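# Four arms lower a slung pipe into a trench

## Task

Using its slings, ease the pipe down into the trench until the entire pipe lies on the trench floor. It counts as a failure straight away if the pipe travels quickly while in contact with a bank or the trench, for example by being let fall from above or rolled down the side.

## Robot and tools

Robots: four identical i2rt Big YAM arms named arm1, arm2, arm3 and arm4. Each has six revolute joints, a two-finger gripper and a camera on the wrist. The work is shared: the pipe hangs from slings that the arms must hold and lower together. Two fixed room cameras, cam_high and cam_low, watch the scene, plus one wrist camera per arm (arm1_cam_wrist to arm4_cam_wrist).

Frames: every pose is in one common scene frame, origin on the floor, +z up, metres. Each arm's foot (base_link) faces along its own +x. Calibrated feet: arm1 at (-1.010, -0.478, 0.809), arm2 at (-0.307, 0.516, 0.819), arm3 at (0.612, -0.542, 0.812), arm4 at (1.210, 0.500, 0.782); arm1 and arm3 sit on the -y side, arm2 and arm4 on the +y side facing them. The hand point lies midway between the finger pads, about 1 cm short of the tips; fingers point along hand +z and open along hand y. Reach is roughly 1.0 m from the joint1 axis. Printed hand positions drift more at long reach, and a hand often settles a centimetre or more off its goal.

Tool move: one action for all robots at once. Its keys are arm1..arm4 (each optional; an arm left out gets nothing new) and cameras. Each arm's object may hold:
- joints: absolute goals keyed by name, radians for joint1_rad..joint6_rad and metres for gripper_m. Ranges: joint1_rad -2.879 to 2.879 (base yaw, positive counter-clockwise from above), joint2_rad 0 to 3.141 (shoulder), joint3_rad 0 to 3.019 (elbow), joint4_rad -1.692 to 1.57 (hand pitch, positive lifts fingers), joint5_rad -1.57 to 1.57 (sideways swing, positive to the arm's right), joint6_rad -2.094 to 2.094 (roll, positive clockwise seen from behind), gripper_m 0 to 0.093 (fingertip gap).
- target: an absolute hand pose, seven numbers [x, y, z, qw, qx, qy, qz], metres and unit quaternion in the scene frame, matching the hand line's format. The hand travels a straight line from its hand_target toward it. With target, joints may contain only gripper_m.
- speed: top path speed in m/s, 0.002 to 0.5, default 0.25; only allowed with target. Rotation is capped at twice that value in rad/s.
All motions start together; all hand paths in one call finish together, set by the slowest. Paths run 0.5 to 10 s (cut off at 10 s), and an action never exceeds 15 s. Paths do not avoid obstacles or other arms; the hand lags, strays and may overshoot speed, especially near full stretch. Each control step limits the commanded pose to 100 mm and 20 degrees from the measured one. cameras: list of names, or ["all"]/omitted for all, [] for none. Unknown keys make a call invalid; out-of-range values get it refused, and a refusal or a stop cancels the later move, wait and finished_scene calls in that same reply.

Tool wait: seconds from 0 to 10, optional cameras; commands nothing, returns state and images. zoom_image: camera name and region [x0, y0, x1, y1] in pixels (images 672x504, origin top-left, region up to 504x504); only cameras in the newest results. read_manual: returns licence text only. finished_scene: pass the current scene's number; irreversible, starts the next task whose wording appears in its result.

Results: per robot, joint_positions, Joint velocities (rad/s, gripper m/s; "within noise" means stationary), joint torques (N m, positive toward larger angle, includes self-weight; entries 3 and 4 wrap at ±28), hand and hand_target, joint_status and hand_status. A "move" line gives each moved robot "done" or its worst status. "as last shown" marks robots not in the action; their statuses read "not commanded". The "pictures" line lists image order; frames can trail the state slightly. Status words: off_target (stopped short, may still push); time_out (joints keep a nearby goal and push on; on_its_own lists them; send reported positions to relax); not_followed / "joint command not followed" / "pose unreachable" (a self- and inter-arm clearance check blocked it; the arm may keep trying until given new goals). "held at" in on_its_own is a target, not a reading. Done tolerances: about ±0.045, 0.14, 0.09, 0.055, 0.03, 0.035 rad for joints 1-6 and ±0.003 m for the gripper.

Gripper: with a full-force grip on a rigid item the reading is up to 0.005 m under its width (some read up to 0.002 wider). Empty and shut reads 0 to 0.003. Grip is light just under first-touch width and reaches full force about 0.005 m below it. Open well above the reading to release.

Avoid: any robot-to-robot squeeze (including one gripper closing on another's fingers), which ends the scene; hard impacts; pushing objects off the work area or to the floor; dropping or letting go of the pipe while it moves; lowering unevenly so it tips, rolls, or slides fast against a bank. Lower slowly and level. Arms keep pushing on contact, and long pushes, stretched poses or heavy holds heat motors: MOTOR HOT appears near 85 °C, and at 100 °C the arm goes limp for 30-60 s (OVER-TEMPERATURE FAULT, keys read limit_stop_at_motor_heat; resend targets afterward). Small random nudges may hit loose objects. The finished state must persist without the robots.

Each tool is called after ">>>" by a JSON object that holds its "fn" and its "kwargs", one argument or row to a line.

## Session

>>> {"fn": "move", "kwargs": {

}}

Scene clock: 0.00 s.
Joint torques (N m): no reading
Heat: arm1: hottest joint2_rad 29 °C; arm2: hottest gripper 29 °C; arm3: hottest joint2_rad 29 °C; arm4: hottest joint5_rad 29 °C.
Joint velocities: within noise
arm1.joint_positions: joint1_rad=+0.463 joint2_rad=+0.644 joint3_rad=+1.433 joint4_rad=-1.528 joint5_rad=-0.151 joint6_rad=+0.131 gripper_m=+0.09396
arm1.joint_status: not commanded
arm1.hand: x=-1.1007 y=-0.2799 z=+1.3245 quat_wxyz=(-0.162, +0.716, -0.571, -0.367) (m; scene frame)
arm1.hand_target: x=-1.1003 y=-0.2818 z=+1.3343 quat_wxyz=(-0.169, +0.713, -0.567, -0.376) (m; scene frame)
arm1.hand_status: not commanded
arm2.joint_positions: joint1_rad=+0.344 joint2_rad=+0.519 joint3_rad=+1.379 joint4_rad=-1.320 joint5_rad=+0.063 joint6_rad=+0.187 gripper_m=+0.09396
arm2.joint_status: not commanded
arm2.hand: x=-0.2620 y=+0.3341 z=+1.3801 quat_wxyz=(-0.439, -0.579, -0.615, +0.304) (m; scene frame)
arm2.hand_target: x=-0.2629 y=+0.3373 z=+1.3911 quat_wxyz=(-0.449, -0.575, -0.610, +0.310) (m; scene frame)
arm2.hand_status: not commanded
arm3.joint_positions: joint1_rad=-0.192 joint2_rad=+0.525 joint3_rad=+1.406 joint4_rad=-1.298 joint5_rad=-0.073 joint6_rad=+0.119 gripper_m=+0.09396
arm3.joint_status: not commanded
arm3.hand: x=+0.6033 y=-0.3522 z=+1.3879 quat_wxyz=(-0.348, +0.562, -0.618, -0.425) (m; scene frame)
arm3.hand_target: x=+0.6032 y=-0.3558 z=+1.3978 quat_wxyz=(-0.355, +0.558, -0.613, -0.433) (m; scene frame)
arm3.hand_status: not commanded
arm4.joint_positions: joint1_rad=-0.380 joint2_rad=+0.466 joint3_rad=+1.426 joint4_rad=-1.395 joint5_rad=+0.164 joint6_rad=+0.191 gripper_m=+0.09396
arm4.joint_status: not commanded
arm4.hand: x=+1.1323 y=+0.3633 z=+1.3533 quat_wxyz=(-0.305, -0.747, -0.388, +0.446) (m; scene frame)
arm4.hand_target: x=+1.1330 y=+0.3657 z=+1.3639 quat_wxyz=(-0.312, -0.741, -0.383, +0.454) (m; scene frame)
arm4.hand_status: not commanded
pictures: arm1_cam_wrist, arm2_cam_wrist, arm3_cam_wrist, arm4_cam_wrist, cam_high, cam_low

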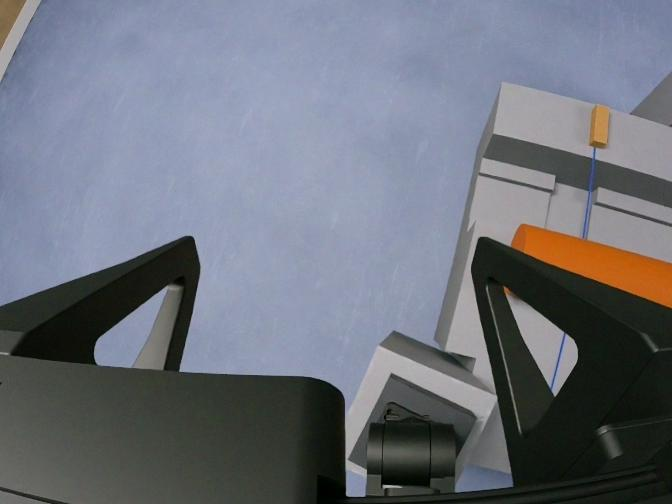

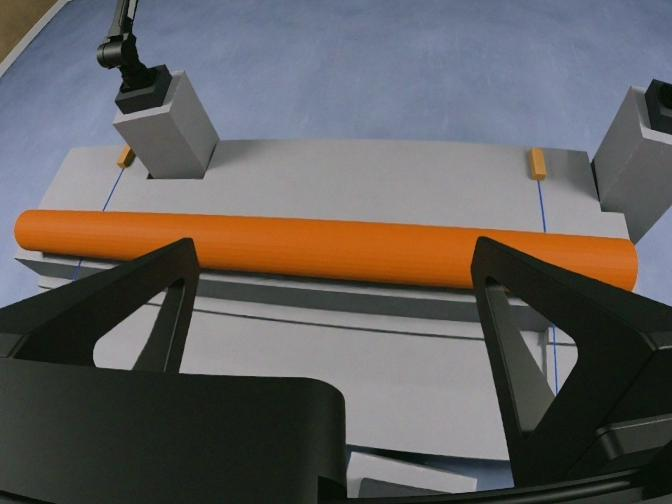

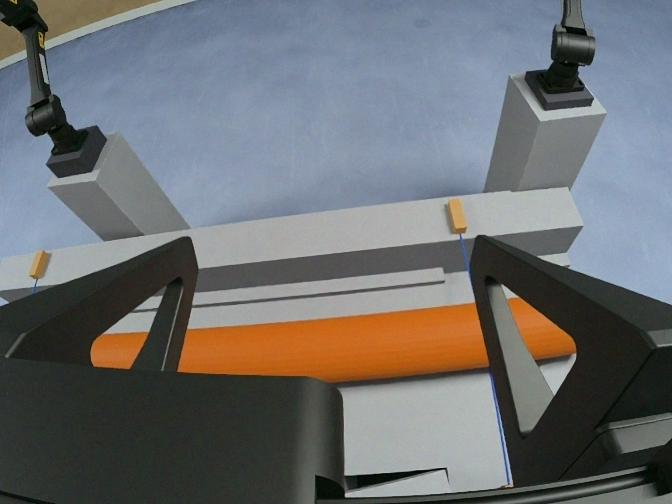

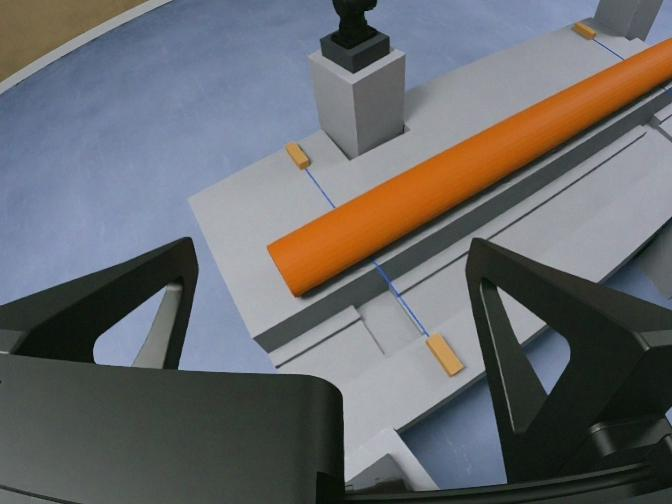

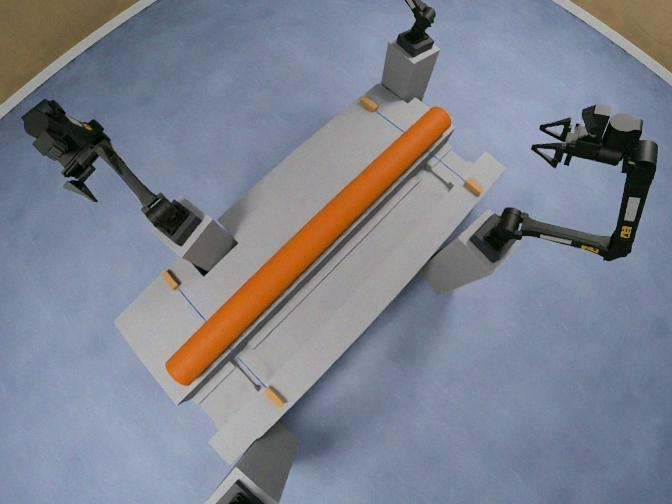

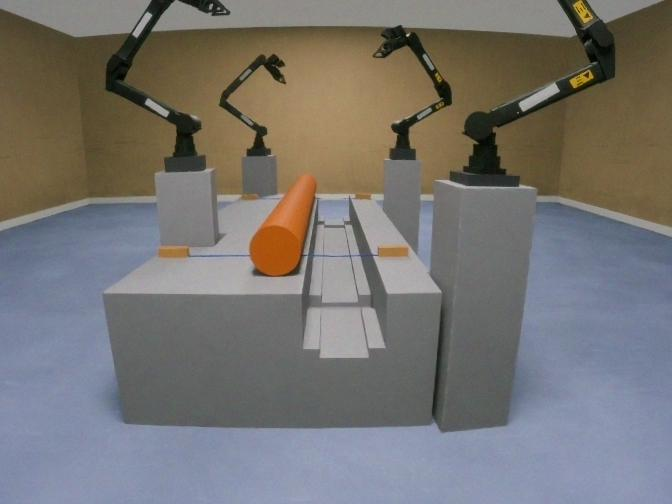

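>>> {"fn": "zoom_image", "kwargs": {
  "camera": "cam_low",
  "region": [140, 160, 460, 400]
}}

>>> {"fn": "zoom_image", "kwargs": {
  "camera": "cam_high",
  "region": [100, 60, 520, 480]
}}

>>> {"fn": "zoom_image", "kwargs": {
  "camera": "arm4_cam_wrist",
  "region": [200, 120, 520, 400]
}}

>>> {"fn": "zoom_image", "kwargs": {
  "camera": "arm2_cam_wrist",
  "region": [400, 100, 672, 400]
}}

Scaled by 1.575.

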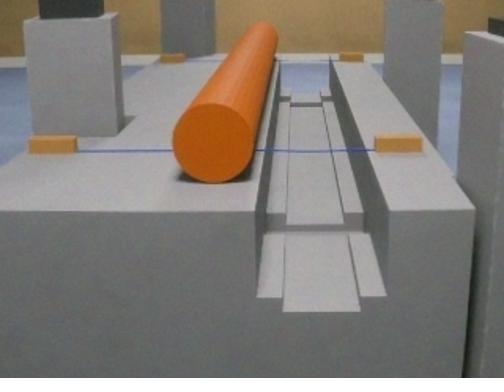

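Scaled by 1.200.

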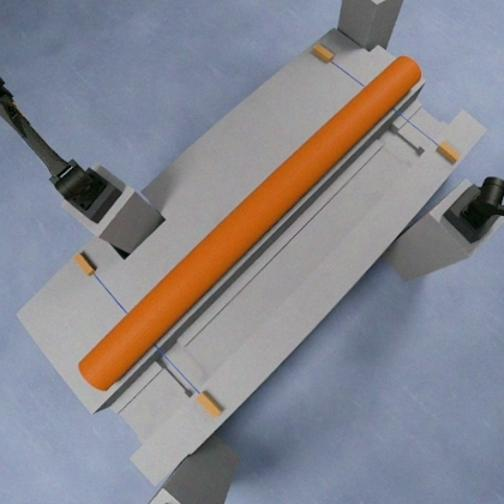

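Scaled by 1.575 (camera's finer frame: 960x720).

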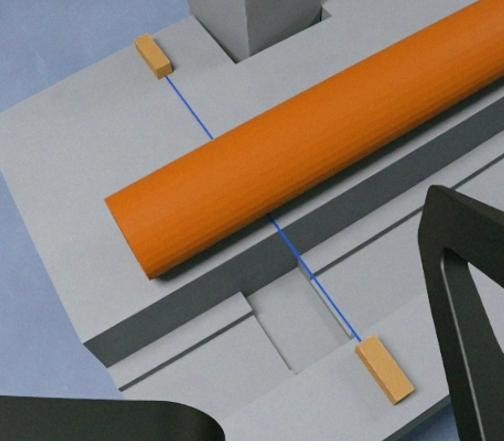

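Scaled by 1.680 (camera's finer frame: 960x720).

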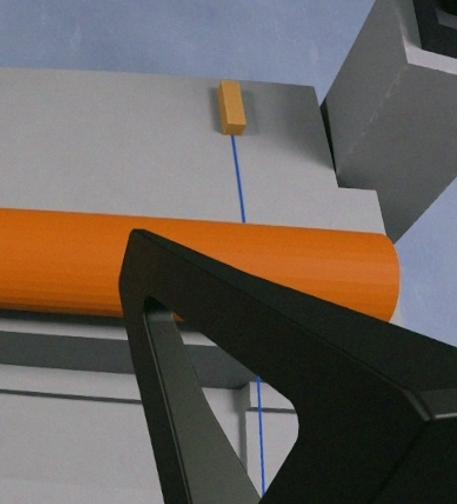

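>>> {"fn": "move", "kwargs": {
  "arm1": {"joints": {"joint1_rad": -1.82, "joint2_rad": 1.845, "joint3_rad": 0.618, "joint4_rad": -0.344, "joint5_rad": 0, "joint6_rad": -1.9}},
  "arm2": {"joints": {"joint1_rad": -1.026, "joint2_rad": 2.039, "joint3_rad": 0.99, "joint4_rad": -0.522, "joint5_rad": 0, "joint6_rad": -1.087}},
  "arm3": {"joints": {"joint1_rad": -1.97, "joint2_rad": 1.831, "joint3_rad": 0.555, "joint4_rad": -0.295, "joint5_rad": 0, "joint6_rad": -1.8}},
  "arm4": {"joints": {"joint1_rad": -1.105, "joint2_rad": 1.871, "joint3_rad": 0.836, "joint4_rad": -0.536, "joint5_rad": 0, "joint6_rad": -1.038}}
}}

Scene clock: 113.37 s.
Joint torques (N m): arm1=[0.26 -10.46 2.95 0.81 -0.15 -0.09] | arm2=[-0.44 -17.44 5.55 -0.05 -0.24 0.06] | arm3=[1.38 -12.81 2.22 0.36 -0.34 -0.06] | arm4=[0.73 -14.27 4.26 0.61 -0.01 0]
Heat: arm1: hottest joint3_rad 35 °C; arm2: hottest joint3_rad 38 °C; arm3: hottest joint3_rad 30 °C; arm4: hottest joint3_rad 33 °C.
move: arm1 done; arm2 done; arm3 done; arm4 done
Joint velocities: within noise
arm1.joint_positions: joint1_rad=-1.821 joint2_rad=+1.831 joint3_rad=+0.623 joint4_rad=-0.354 joint5_rad=+0.001 joint6_rad=-1.891 gripper_m=+0.09398
arm1.joint_status: all done
arm1.hand: x=-0.7152 y=-0.6141 z=+0.6901 quat_wxyz=(-0.003, +0.668, -0.744, +0.013)
arm1.hand_target: x=-0.7189 y=-0.6117 z=+0.6852 quat_wxyz=(-0.002, +0.672, -0.741, +0.008)
arm1.hand_status: not commanded
arm2.joint_positions: joint1_rad=-1.028 joint2_rad=+2.049 joint3_rad=+0.987 joint4_rad=-0.533 joint5_rad=+0.002 joint6_rad=-1.080 gripper_m=+0.09397
arm2.joint_status: all done
arm2.hand: x=-0.6943 y=+0.3120 z=+0.6798 quat_wxyz=(-0.008, -0.710, -0.704, -0.005)
arm2.hand_target: x=-0.7002 y=+0.3079 z=+0.6844 quat_wxyz=(-0.005, -0.707, -0.707, +0.007)
arm2.hand_status: not commanded
arm3.joint_positions: joint1_rad=-1.972 joint2_rad=+1.829 joint3_rad=+0.557 joint4_rad=-0.304 joint5_rad=+0.002 joint6_rad=-1.793 gripper_m=+0.09398
arm3.joint_status: all done
arm3.hand: x=+0.8993 y=-0.6109 z=+0.6805 quat_wxyz=(-0.002, +0.702, -0.712, -0.004)
arm3.hand_target: x=+0.9001 y=-0.6101 z=+0.6798 quat_wxyz=(-0.005, +0.705, -0.709, -0.002)
arm3.hand_status: not commanded
arm4.joint_positions: joint1_rad=-1.111 joint2_rad=+1.884 joint3_rad=+0.830 joint4_rad=-0.549 joint5_rad=+0.000 joint6_rad=-1.025 gripper_m=+0.09397
arm4.joint_status: all done
arm4.hand: x=+0.8775 y=+0.3070 z=+0.6732 quat_wxyz=(-0.006, -0.714, -0.700, -0.016)
arm4.hand_target: x=+0.8707 y=+0.3003 z=+0.6788 quat_wxyz=(-0.003, -0.707, -0.707, -0.001)
arm4.hand_status: not commanded
pictures: arm1_cam_wrist, arm2_cam_wrist, arm3_cam_wrist, arm4_cam_wrist, cam_high, cam_low

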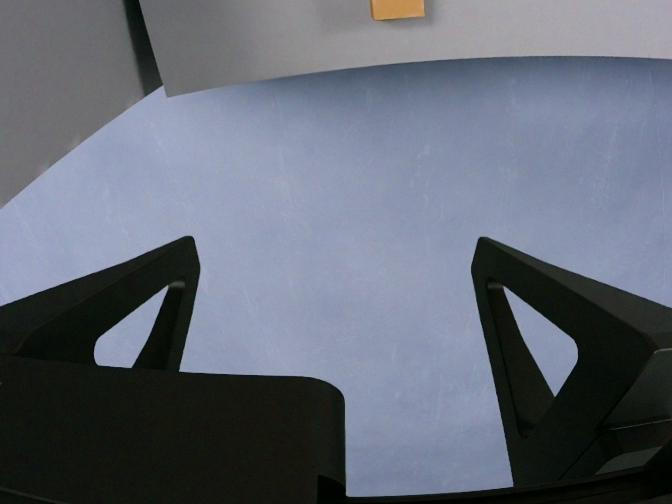

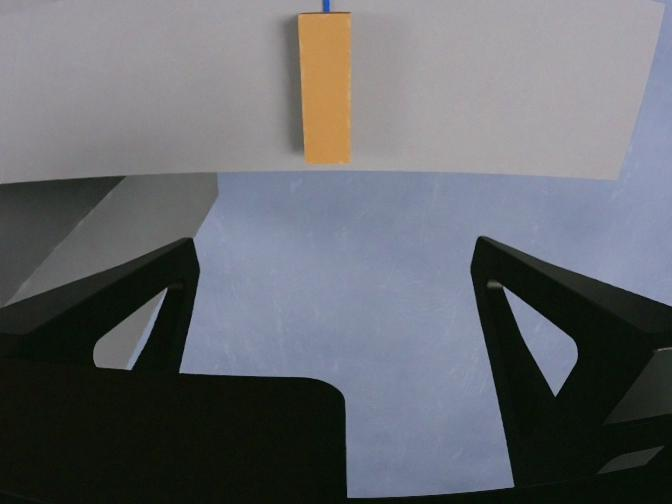

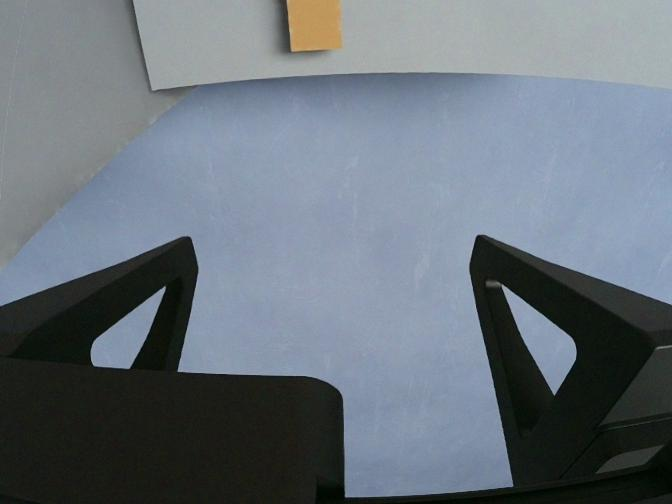

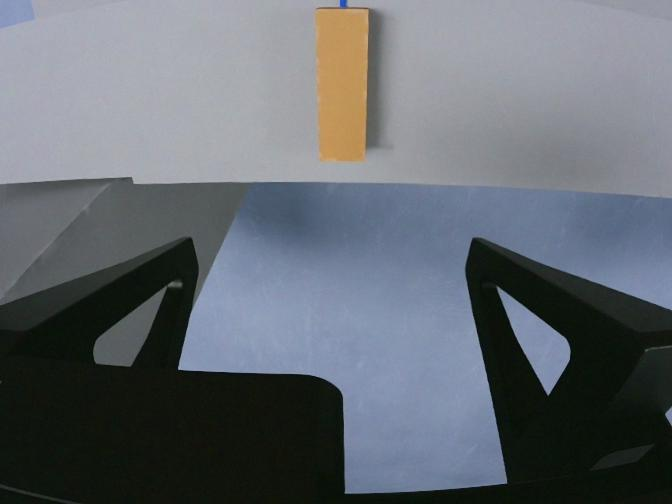

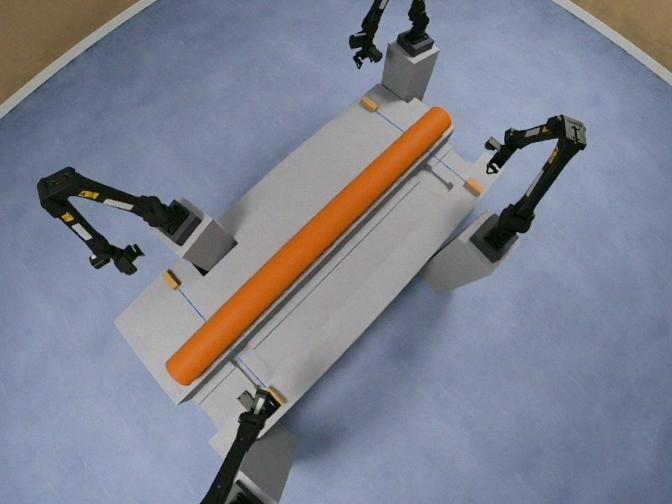

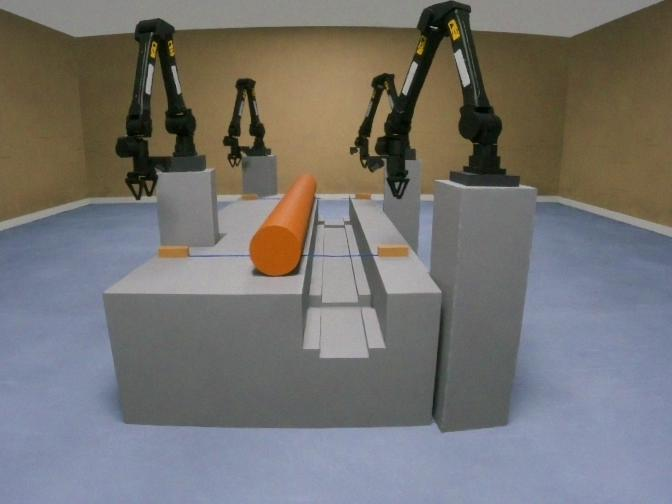

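>>> {"fn": "move", "kwargs": {
  "arm1": {"target": [-0.665, -0.505, 0.60, 0, 0.7071, -0.7071, 0], "speed": 0.2},
  "arm2": {"target": [-0.687, 0.300, 0.60, 0, -0.7071, -0.7071, 0], "speed": 0.2},
  "arm3": {"target": [0.888, -0.517, 0.60, 0, 0.7071, -0.7071, 0], "speed": 0.2},
  "arm4": {"target": [0.877, 0.297, 0.60, 0, -0.7071, -0.7071, 0], "speed": 0.2}
}}

Scene clock: 136.20 s.
Joint torques (N m): arm1=[-0.21 -12.63 2.28 0.95 -0.12 0.05] | arm2=[0.5 -16.97 5.56 0.02 -0.08 0.21] | arm3=[1.03 -13.51 0.47 0.39 -0.1 0.08] | arm4=[1.03 -14.33 3.21 0.64 0.1 0.18]
Heat: arm1: hottest joint3_rad 33 °C; arm2: hottest joint3_rad 35 °C; arm3: hottest joint2_rad 29 °C; arm4: hottest joint3_rad 32 °C.
move: arm1 done; arm2 off_target; arm3 done; arm4 off_target
Joint velocities: within noise
arm1.joint_positions: joint1_rad=-1.465 joint2_rad=+2.133 joint3_rad=+0.731 joint4_rad=-0.183 joint5_rad=-0.008 joint6_rad=-1.655 gripper_m=+0.09398
arm1.joint_status: not commanded
arm1.hand: x=-0.6664 y=-0.5038 z=+0.6060 quat_wxyz=(+0.000, +0.712, -0.703, +0.000)
arm1.hand_target: x=-0.6652 y=-0.5049 z=+0.6001 quat_wxyz=(+0.000, +0.707, -0.707, +0.000)
arm1.hand_status: done (0.006 m and 0.7 deg from the pose sent, 0.150 m and 6.4 deg at the start)
arm2.joint_positions: joint1_rad=-1.006 joint2_rad=+2.246 joint3_rad=+0.988 joint4_rad=-0.358 joint5_rad=+0.012 joint6_rad=-1.062 gripper_m=+0.09397
arm2.joint_status: not commanded
arm2.hand: x=-0.6749 y=+0.3127 z=+0.5983 quat_wxyz=(-0.006, -0.709, -0.705, -0.016)
arm2.hand_target: x=-0.6868 y=+0.3001 z=+0.6005 quat_wxyz=(+0.000, -0.707, -0.707, +0.000)
arm2.hand_status: off_target (0.018 m and 2.0 deg from the pose sent, 0.081 m and 1.2 deg at the start)
arm3.joint_positions: joint1_rad=-1.641 joint2_rad=+2.127 joint3_rad=+0.547 joint4_rad=-0.004 joint5_rad=+0.006 joint6_rad=-1.486 gripper_m=+0.09398
arm3.joint_status: not commanded
arm3.hand: x=+0.8841 y=-0.5162 z=+0.6014 quat_wxyz=(+0.003, +0.711, -0.704, -0.004)
arm3.hand_target: x=+0.8880 y=-0.5170 z=+0.6000 quat_wxyz=(+0.000, +0.707, -0.707, +0.000)
arm3.hand_status: done (0.004 m and 0.8 deg from the pose sent, 0.124 m and 1.0 deg at the start)
arm4.joint_positions: joint1_rad=-1.098 joint2_rad=+2.088 joint3_rad=+0.830 joint4_rad=-0.336 joint5_rad=+0.002 joint6_rad=-1.025 gripper_m=+0.09397
arm4.joint_status: not commanded
arm4.hand: x=+0.8838 y=+0.3049 z=+0.5980 quat_wxyz=(-0.004, -0.709, -0.705, -0.012)
arm4.hand_target: x=+0.8771 y=+0.2970 z=+0.6001 quat_wxyz=(+0.000, -0.707, -0.707, +0.000)
arm4.hand_status: off_target (0.011 m and 1.5 deg from the pose sent, 0.074 m and 2.2 deg at the start)
pictures: arm1_cam_wrist, arm2_cam_wrist, arm3_cam_wrist, arm4_cam_wrist, cam_high, cam_low

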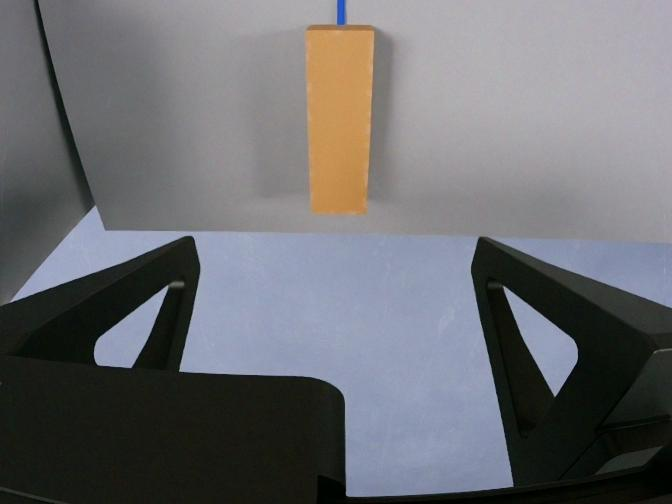

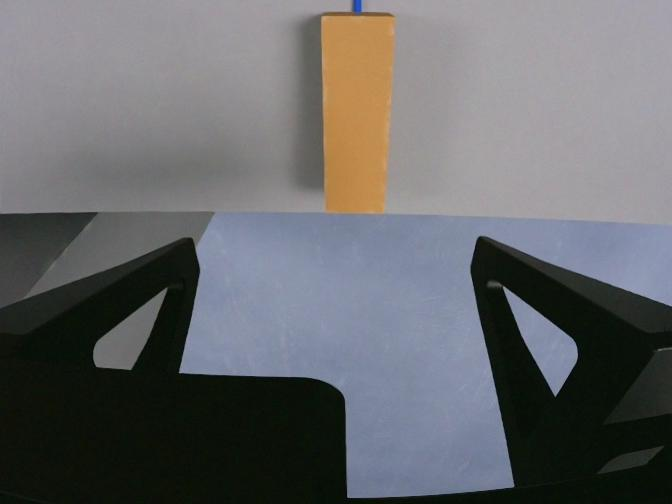

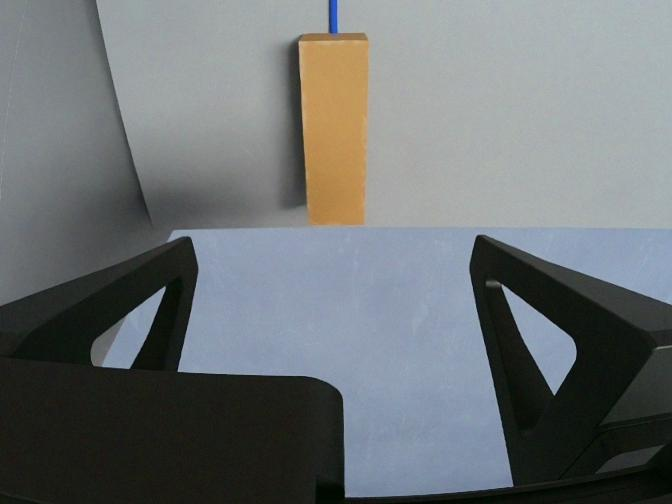

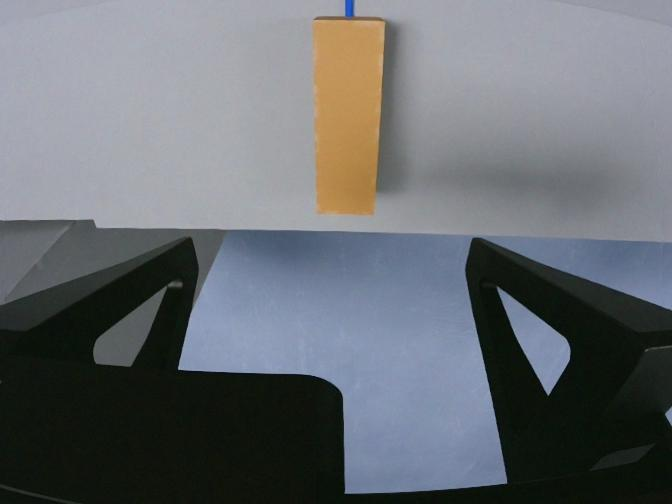

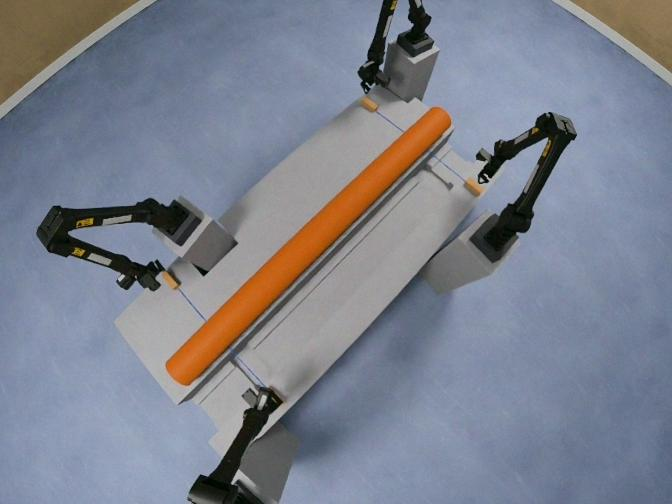

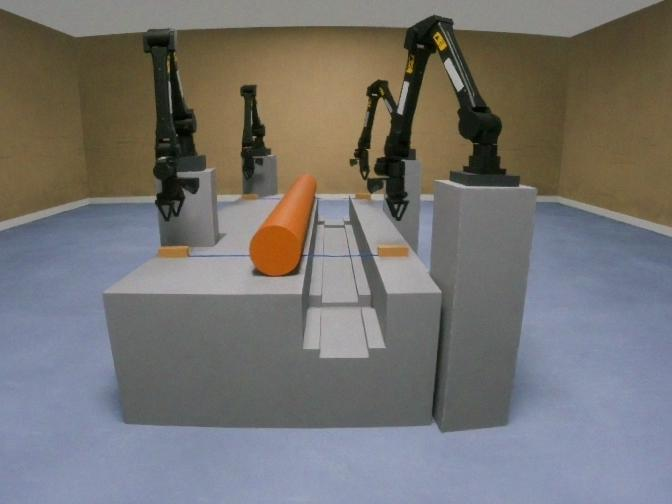

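>>> {"fn": "move", "kwargs": {
  "arm1": {"target": [-0.663, -0.486, 0.545, 0, 0.7071, -0.7071, 0], "speed": 0.15},
  "arm2": {"target": [-0.694, 0.279, 0.547, 0, -0.7071, -0.7071, 0], "speed": 0.15},
  "arm3": {"target": [0.887, -0.504, 0.545, 0, 0.7071, -0.7071, 0], "speed": 0.15},
  "arm4": {"target": [0.872, 0.275, 0.547, 0, -0.7071, -0.7071, 0], "speed": 0.15},
  "cameras": ["arm1_cam_wrist", "arm2_cam_wrist", "arm3_cam_wrist", "arm4_cam_wrist", "cam_low"]
}}

Scene clock: 159.17 s.
Joint torques (N m): arm1=[-0.21 -13.27 1.21 0.94 -0.15 0.12] | arm2=[0.26 -18.37 4.75 -0.01 -0.1 0.21] | arm3=[1.67 -14.97 -0.73 0.39 -0.12 0.11] | arm4=[0.73 -15.74 3.23 0.58 0.09 0.3]
Heat: arm1: hottest joint3_rad 31 °C; arm2: hottest joint3_rad 33 °C; arm3: hottest joint2_rad 30 °C; arm4: hottest joint3_rad 31 °C.
move: arm1 done; arm2 off_target; arm3 done; arm4 off_target
Joint velocities: within noise
arm1.joint_positions: joint1_rad=-1.415 joint2_rad=+2.313 joint3_rad=+0.790 joint4_rad=-0.067 joint5_rad=-0.008 joint6_rad=-1.599 gripper_m=+0.09398
arm1.joint_status: not commanded
arm1.hand: x=-0.6653 y=-0.4873 z=+0.5499 quat_wxyz=(+0.002, +0.709, -0.705, -0.002)
arm1.hand_target: x=-0.6631 y=-0.4861 z=+0.5451 quat_wxyz=(+0.000, +0.707, -0.707, +0.000)
arm1.hand_status: done (0.006 m and 0.4 deg from the pose sent, 0.064 m and 0.7 deg at the start)
arm2.joint_positions: joint1_rad=-0.973 joint2_rad=+2.403 joint3_rad=+1.093 joint4_rad=-0.305 joint5_rad=+0.012 joint6_rad=-1.031 gripper_m=+0.09397
arm2.joint_status: not commanded
arm2.hand: x=-0.6829 y=+0.2910 z=+0.5446 quat_wxyz=(-0.005, -0.708, -0.706, -0.016)
arm2.hand_target: x=-0.6938 y=+0.2790 z=+0.5473 quat_wxyz=(+0.000, -0.707, -0.707, +0.000)
arm2.hand_status: off_target (0.017 m and 1.9 deg from the pose sent, 0.064 m and 2.0 deg at the start)
arm3.joint_positions: joint1_rad=-1.605 joint2_rad=+2.336 joint3_rad=+0.618 joint4_rad=+0.133 joint5_rad=+0.007 joint6_rad=-1.441 gripper_m=+0.09398
arm3.joint_status: not commanded
arm3.hand: x=+0.8844 y=-0.5056 z=+0.5460 quat_wxyz=(+0.003, +0.708, -0.706, -0.004)
arm3.hand_target: x=+0.8870 y=-0.5040 z=+0.5450 quat_wxyz=(+0.000, +0.707, -0.707, +0.000)
arm3.hand_status: done (0.003 m and 0.6 deg from the pose sent, 0.058 m and 0.8 deg at the start)
arm4.joint_positions: joint1_rad=-1.056 joint2_rad=+2.256 joint3_rad=+0.906 joint4_rad=-0.256 joint5_rad=+0.002 joint6_rad=-0.997 gripper_m=+0.09397
arm4.joint_status: not commanded
arm4.hand: x=+0.8851 y=+0.2863 z=+0.5433 quat_wxyz=(-0.005, -0.704, -0.710, -0.018)
arm4.hand_target: x=+0.8721 y=+0.2750 z=+0.5474 quat_wxyz=(+0.000, -0.707, -0.707, +0.000)
arm4.hand_status: off_target (0.018 m and 2.2 deg from the pose sent, 0.060 m and 1.5 deg at the start)

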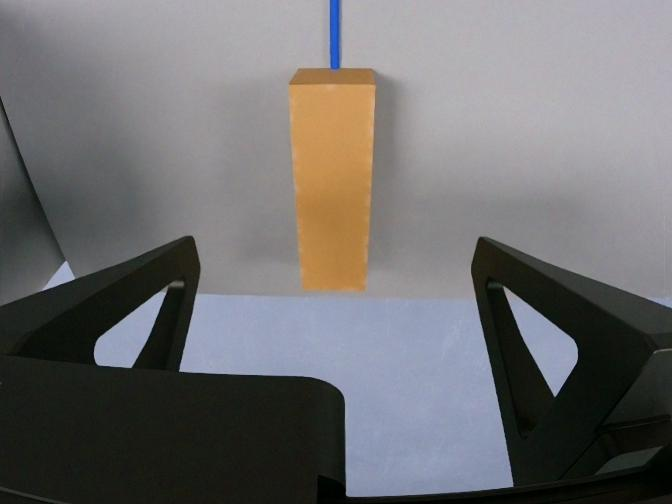

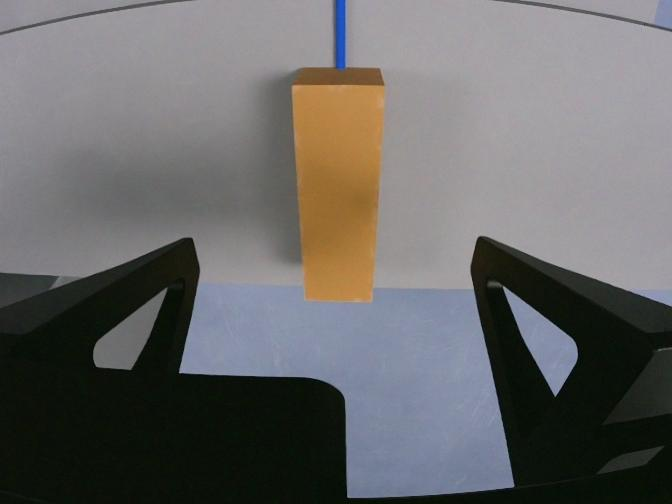

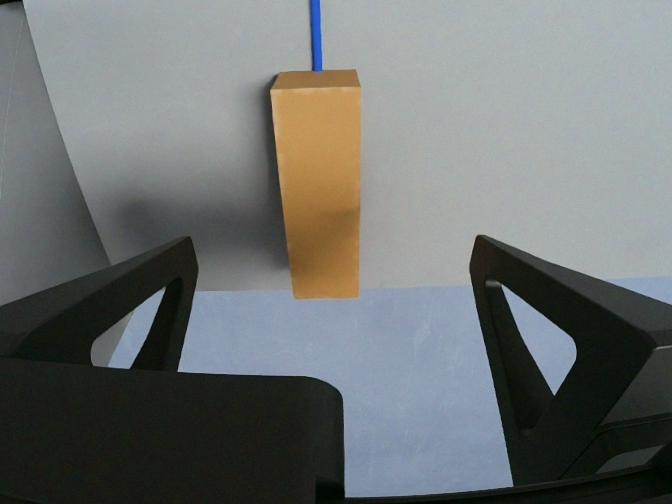

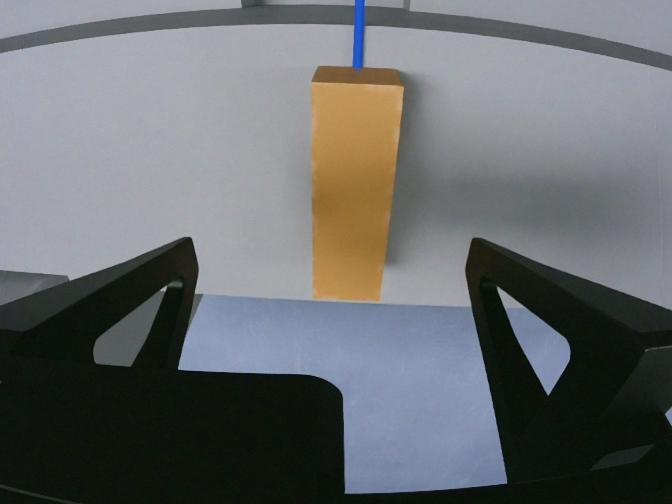

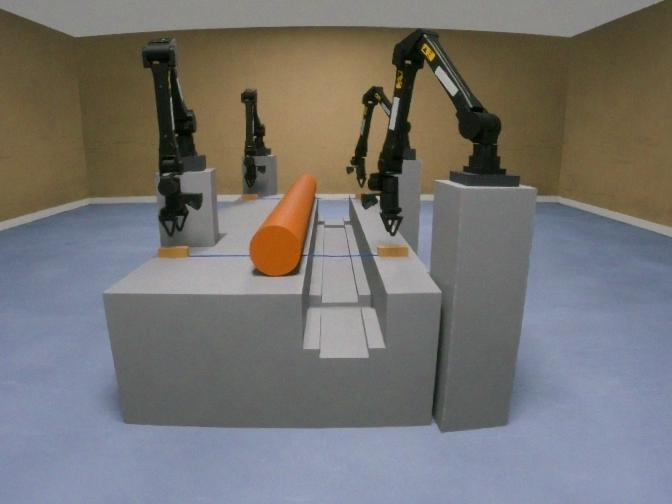

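>>> {"fn": "move", "kwargs": {
  "arm1": {"target": [-0.663, -0.486, 0.471, 0, 0.7071, -0.7071, 0], "speed": 0.1},
  "arm2": {"target": [-0.696, 0.279, 0.478, 0, -0.7071, -0.7071, 0], "speed": 0.1},
  "arm3": {"target": [0.882, -0.504, 0.474, 0, 0.7071, -0.7071, 0], "speed": 0.1},
  "arm4": {"target": [0.863, 0.275, 0.479, 0, -0.7071, -0.7071, 0], "speed": 0.1},
  "cameras": ["arm1_cam_wrist", "arm2_cam_wrist", "arm3_cam_wrist", "arm4_cam_wrist", "cam_low"]
}}

Scene clock: 177.90 s.
Joint torques (N m): arm1=[0.32 -14.86 0.08 0.94 -0.12 0.11] | arm2=[0.03 -18.43 3.86 0.06 -0.09 0.16] | arm3=[1.61 -15.09 -1.74 0.44 -0.11 0.08] | arm4=[-0.09 -16.09 2.32 0.65 0.1 0.16]
Heat: arm1: hottest joint2_rad 31 °C; arm2: hottest joint2_rad 32 °C; arm3: hottest joint2_rad 31 °C; arm4: hottest joint3_rad 31 °C.
move: arm1 done; arm2 off_target; arm3 done; arm4 off_target
Joint velocities: within noise
arm1.joint_positions: joint1_rad=-1.415 joint2_rad=+2.531 joint3_rad=+0.903 joint4_rad=+0.048 joint5_rad=-0.008 joint6_rad=-1.597 gripper_m=+0.09398
arm1.joint_status: not commanded
arm1.hand: x=-0.6589 y=-0.4881 z=+0.4785 quat_wxyz=(-0.001, +0.708, -0.706, +0.002)
arm1.hand_target: x=-0.6631 y=-0.4861 z=+0.4713 quat_wxyz=(+0.000, +0.707, -0.707, +0.000)
arm1.hand_status: done (0.009 m and 0.3 deg from the pose sent, 0.079 m and 0.5 deg at the start)
arm2.joint_positions: joint1_rad=-0.973 joint2_rad=+2.575 joint3_rad=+1.193 joint4_rad=-0.224 joint5_rad=+0.012 joint6_rad=-1.030 gripper_m=+0.09397
arm2.joint_status: not commanded
arm2.hand: x=-0.6874 y=+0.2873 z=+0.4793 quat_wxyz=(-0.004, -0.708, -0.706, -0.012)
arm2.hand_target: x=-0.6958 y=+0.2790 z=+0.4783 quat_wxyz=(+0.000, -0.707, -0.707, +0.000)
arm2.hand_status: off_target (0.012 m and 1.5 deg from the pose sent, 0.069 m and 1.9 deg at the start)
arm3.joint_positions: joint1_rad=-1.605 joint2_rad=+2.573 joint3_rad=+0.728 joint4_rad=+0.268 joint5_rad=+0.007 joint6_rad=-1.440 gripper_m=+0.09398
arm3.joint_status: not commanded
arm3.hand: x=+0.8831 y=-0.5051 z=+0.4767 quat_wxyz=(+0.000, +0.707, -0.707, -0.002)
arm3.hand_target: x=+0.8820 y=-0.5041 z=+0.4741 quat_wxyz=(+0.000, +0.707, -0.707, +0.000)
arm3.hand_status: done (0.003 m and 0.2 deg from the pose sent, 0.072 m and 0.6 deg at the start)
arm4.joint_positions: joint1_rad=-1.056 joint2_rad=+2.444 joint3_rad=+1.010 joint4_rad=-0.162 joint5_rad=+0.002 joint6_rad=-0.996 gripper_m=+0.09397
arm4.joint_status: not commanded
arm4.hand: x=+0.8751 y=+0.2795 z=+0.4785 quat_wxyz=(-0.004, -0.705, -0.709, -0.013)
arm4.hand_target: x=+0.8632 y=+0.2751 z=+0.4792 quat_wxyz=(+0.000, -0.707, -0.707, +0.000)
arm4.hand_status: off_target (0.013 m and 1.6 deg from the pose sent, 0.069 m and 2.2 deg at the start)

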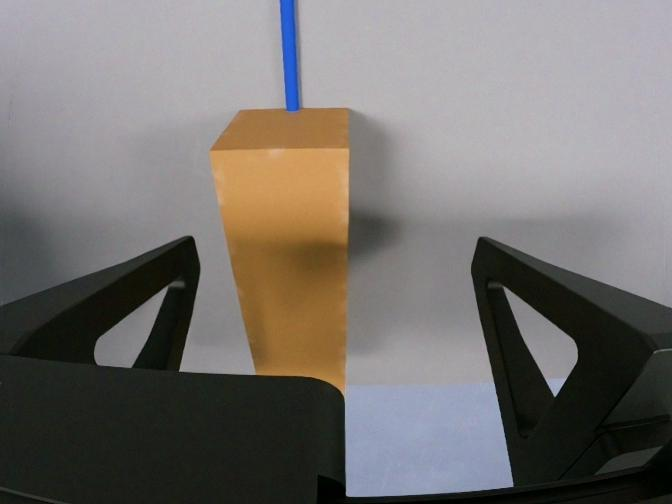

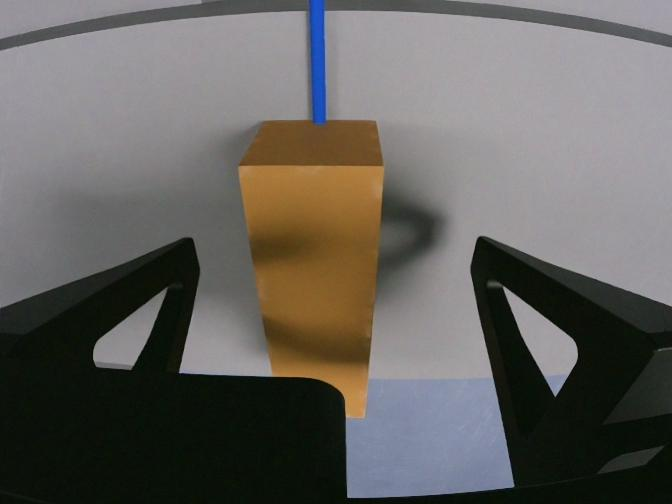

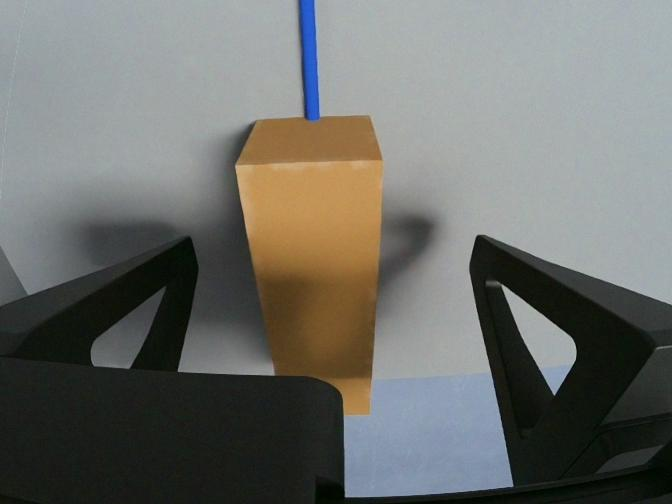

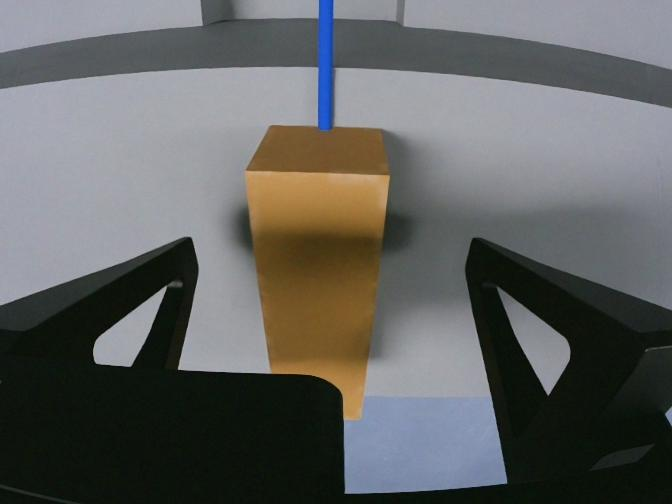

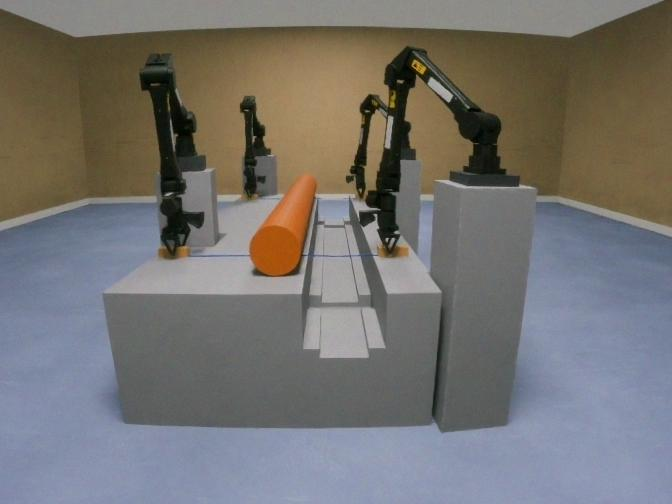

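>>> {"fn": "move", "kwargs": {
  "arm1": {"target": [-0.677, -0.486, 0.462, 0, 0.7071, -0.7071, 0], "speed": 0.08},
  "arm2": {"target": [-0.689, 0.279, 0.470, 0, -0.7071, -0.7071, 0], "speed": 0.08},
  "arm3": {"target": [0.877, -0.504, 0.466, 0, 0.7071, -0.7071, 0], "speed": 0.08},
  "arm4": {"target": [0.867, 0.275, 0.471, 0, -0.7071, -0.7071, 0], "speed": 0.08},
  "cameras": ["arm1_cam_wrist", "arm2_cam_wrist", "arm3_cam_wrist", "arm4_cam_wrist"]
}}

Scene clock: 184.73 s.
Joint torques (N m): arm1=[0.73 -14.21 -1.01 0.96 -0.15 0.04] | arm2=[0.62 -17.85 3.34 0.14 -0.1 0.21] | arm3=[1.9 -14.62 -1.77 0.4 -0.11 0.09] | arm4=[0.26 -15.74 2.32 0.62 0.1 0.21]
Heat: arm1: hottest joint2_rad 31 °C; arm2: hottest joint2_rad 32 °C; arm3: hottest joint2_rad 31 °C; arm4: hottest joint3_rad 30 °C.
move: arm1 off_target; arm2 done; arm3 done; arm4 off_target
Joint velocities: within noise
arm1.joint_positions: joint1_rad=-1.415 joint2_rad=+2.556 joint3_rad=+0.893 joint4_rad=+0.096 joint5_rad=-0.008 joint6_rad=-1.597 gripper_m=+0.09398
arm1.joint_status: not commanded
arm1.hand: x=-0.6647 y=-0.4880 z=+0.4706 quat_wxyz=(-0.006, +0.708, -0.706, +0.007)
arm1.hand_target: x=-0.6771 y=-0.4861 z=+0.4624 quat_wxyz=(+0.000, +0.707, -0.707, +0.000)
arm1.hand_status: off_target (0.015 m and 1.1 deg from the pose sent, 0.025 m and 0.3 deg at the start)
arm2.joint_positions: joint1_rad=-0.973 joint2_rad=+2.587 joint3_rad=+1.193 joint4_rad=-0.201 joint5_rad=+0.012 joint6_rad=-1.027 gripper_m=+0.09397
arm2.joint_status: not commanded
arm2.hand: x=-0.6874 y=+0.2872 z=+0.4742 quat_wxyz=(-0.003, -0.710, -0.705, -0.007)
arm2.hand_target: x=-0.6889 y=+0.2790 z=+0.4702 quat_wxyz=(+0.000, -0.707, -0.707, +0.000)
arm2.hand_status: done (0.009 m and 0.9 deg from the pose sent, 0.013 m and 1.5 deg at the start)
arm3.joint_positions: joint1_rad=-1.604 joint2_rad=+2.598 joint3_rad=+0.731 joint4_rad=+0.293 joint5_rad=+0.007 joint6_rad=-1.439 gripper_m=+0.09398
arm3.joint_status: not commanded
arm3.hand: x=+0.8797 y=-0.5054 z=+0.4701 quat_wxyz=(-0.001, +0.707, -0.707, -0.001)
arm3.hand_target: x=+0.8771 y=-0.5040 z=+0.4661 quat_wxyz=(+0.000, +0.707, -0.707, +0.000)
arm3.hand_status: done (0.005 m and 0.2 deg from the pose sent, 0.012 m and 0.2 deg at the start)
arm4.joint_positions: joint1_rad=-1.056 joint2_rad=+2.460 joint3_rad=+1.010 joint4_rad=-0.143 joint5_rad=+0.002 joint6_rad=-0.996 gripper_m=+0.09397
arm4.joint_status: not commanded
arm4.hand: x=+0.8770 y=+0.2807 z=+0.4724 quat_wxyz=(-0.004, -0.705, -0.709, -0.012)
arm4.hand_target: x=+0.8672 y=+0.2751 z=+0.4713 quat_wxyz=(+0.000, -0.707, -0.707, +0.000)
arm4.hand_status: off_target (0.012 m and 1.5 deg from the pose sent, 0.012 m and 1.6 deg at the start)

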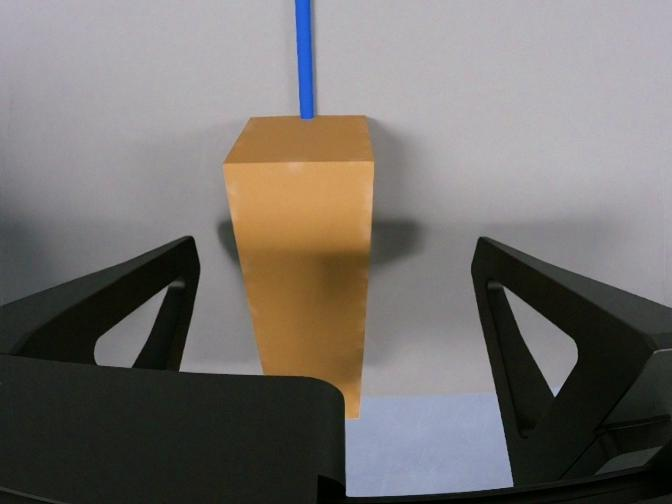

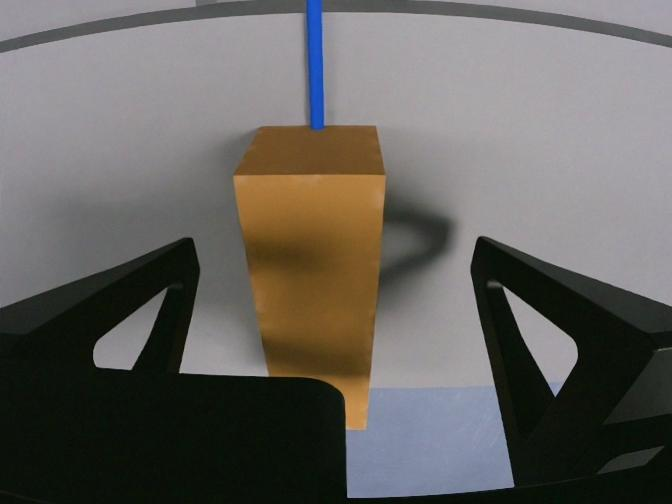

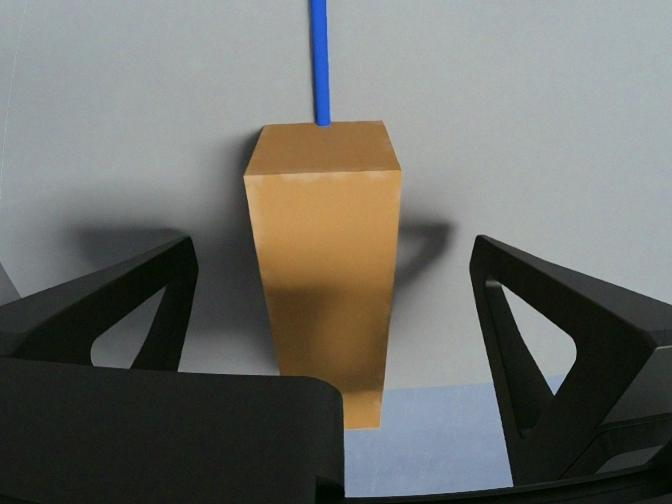

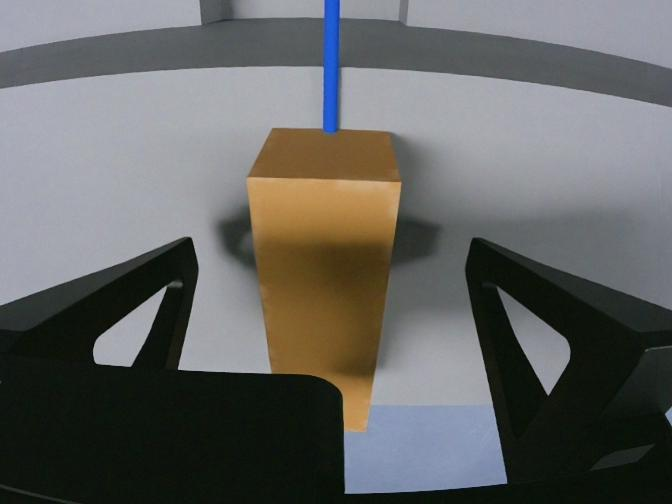

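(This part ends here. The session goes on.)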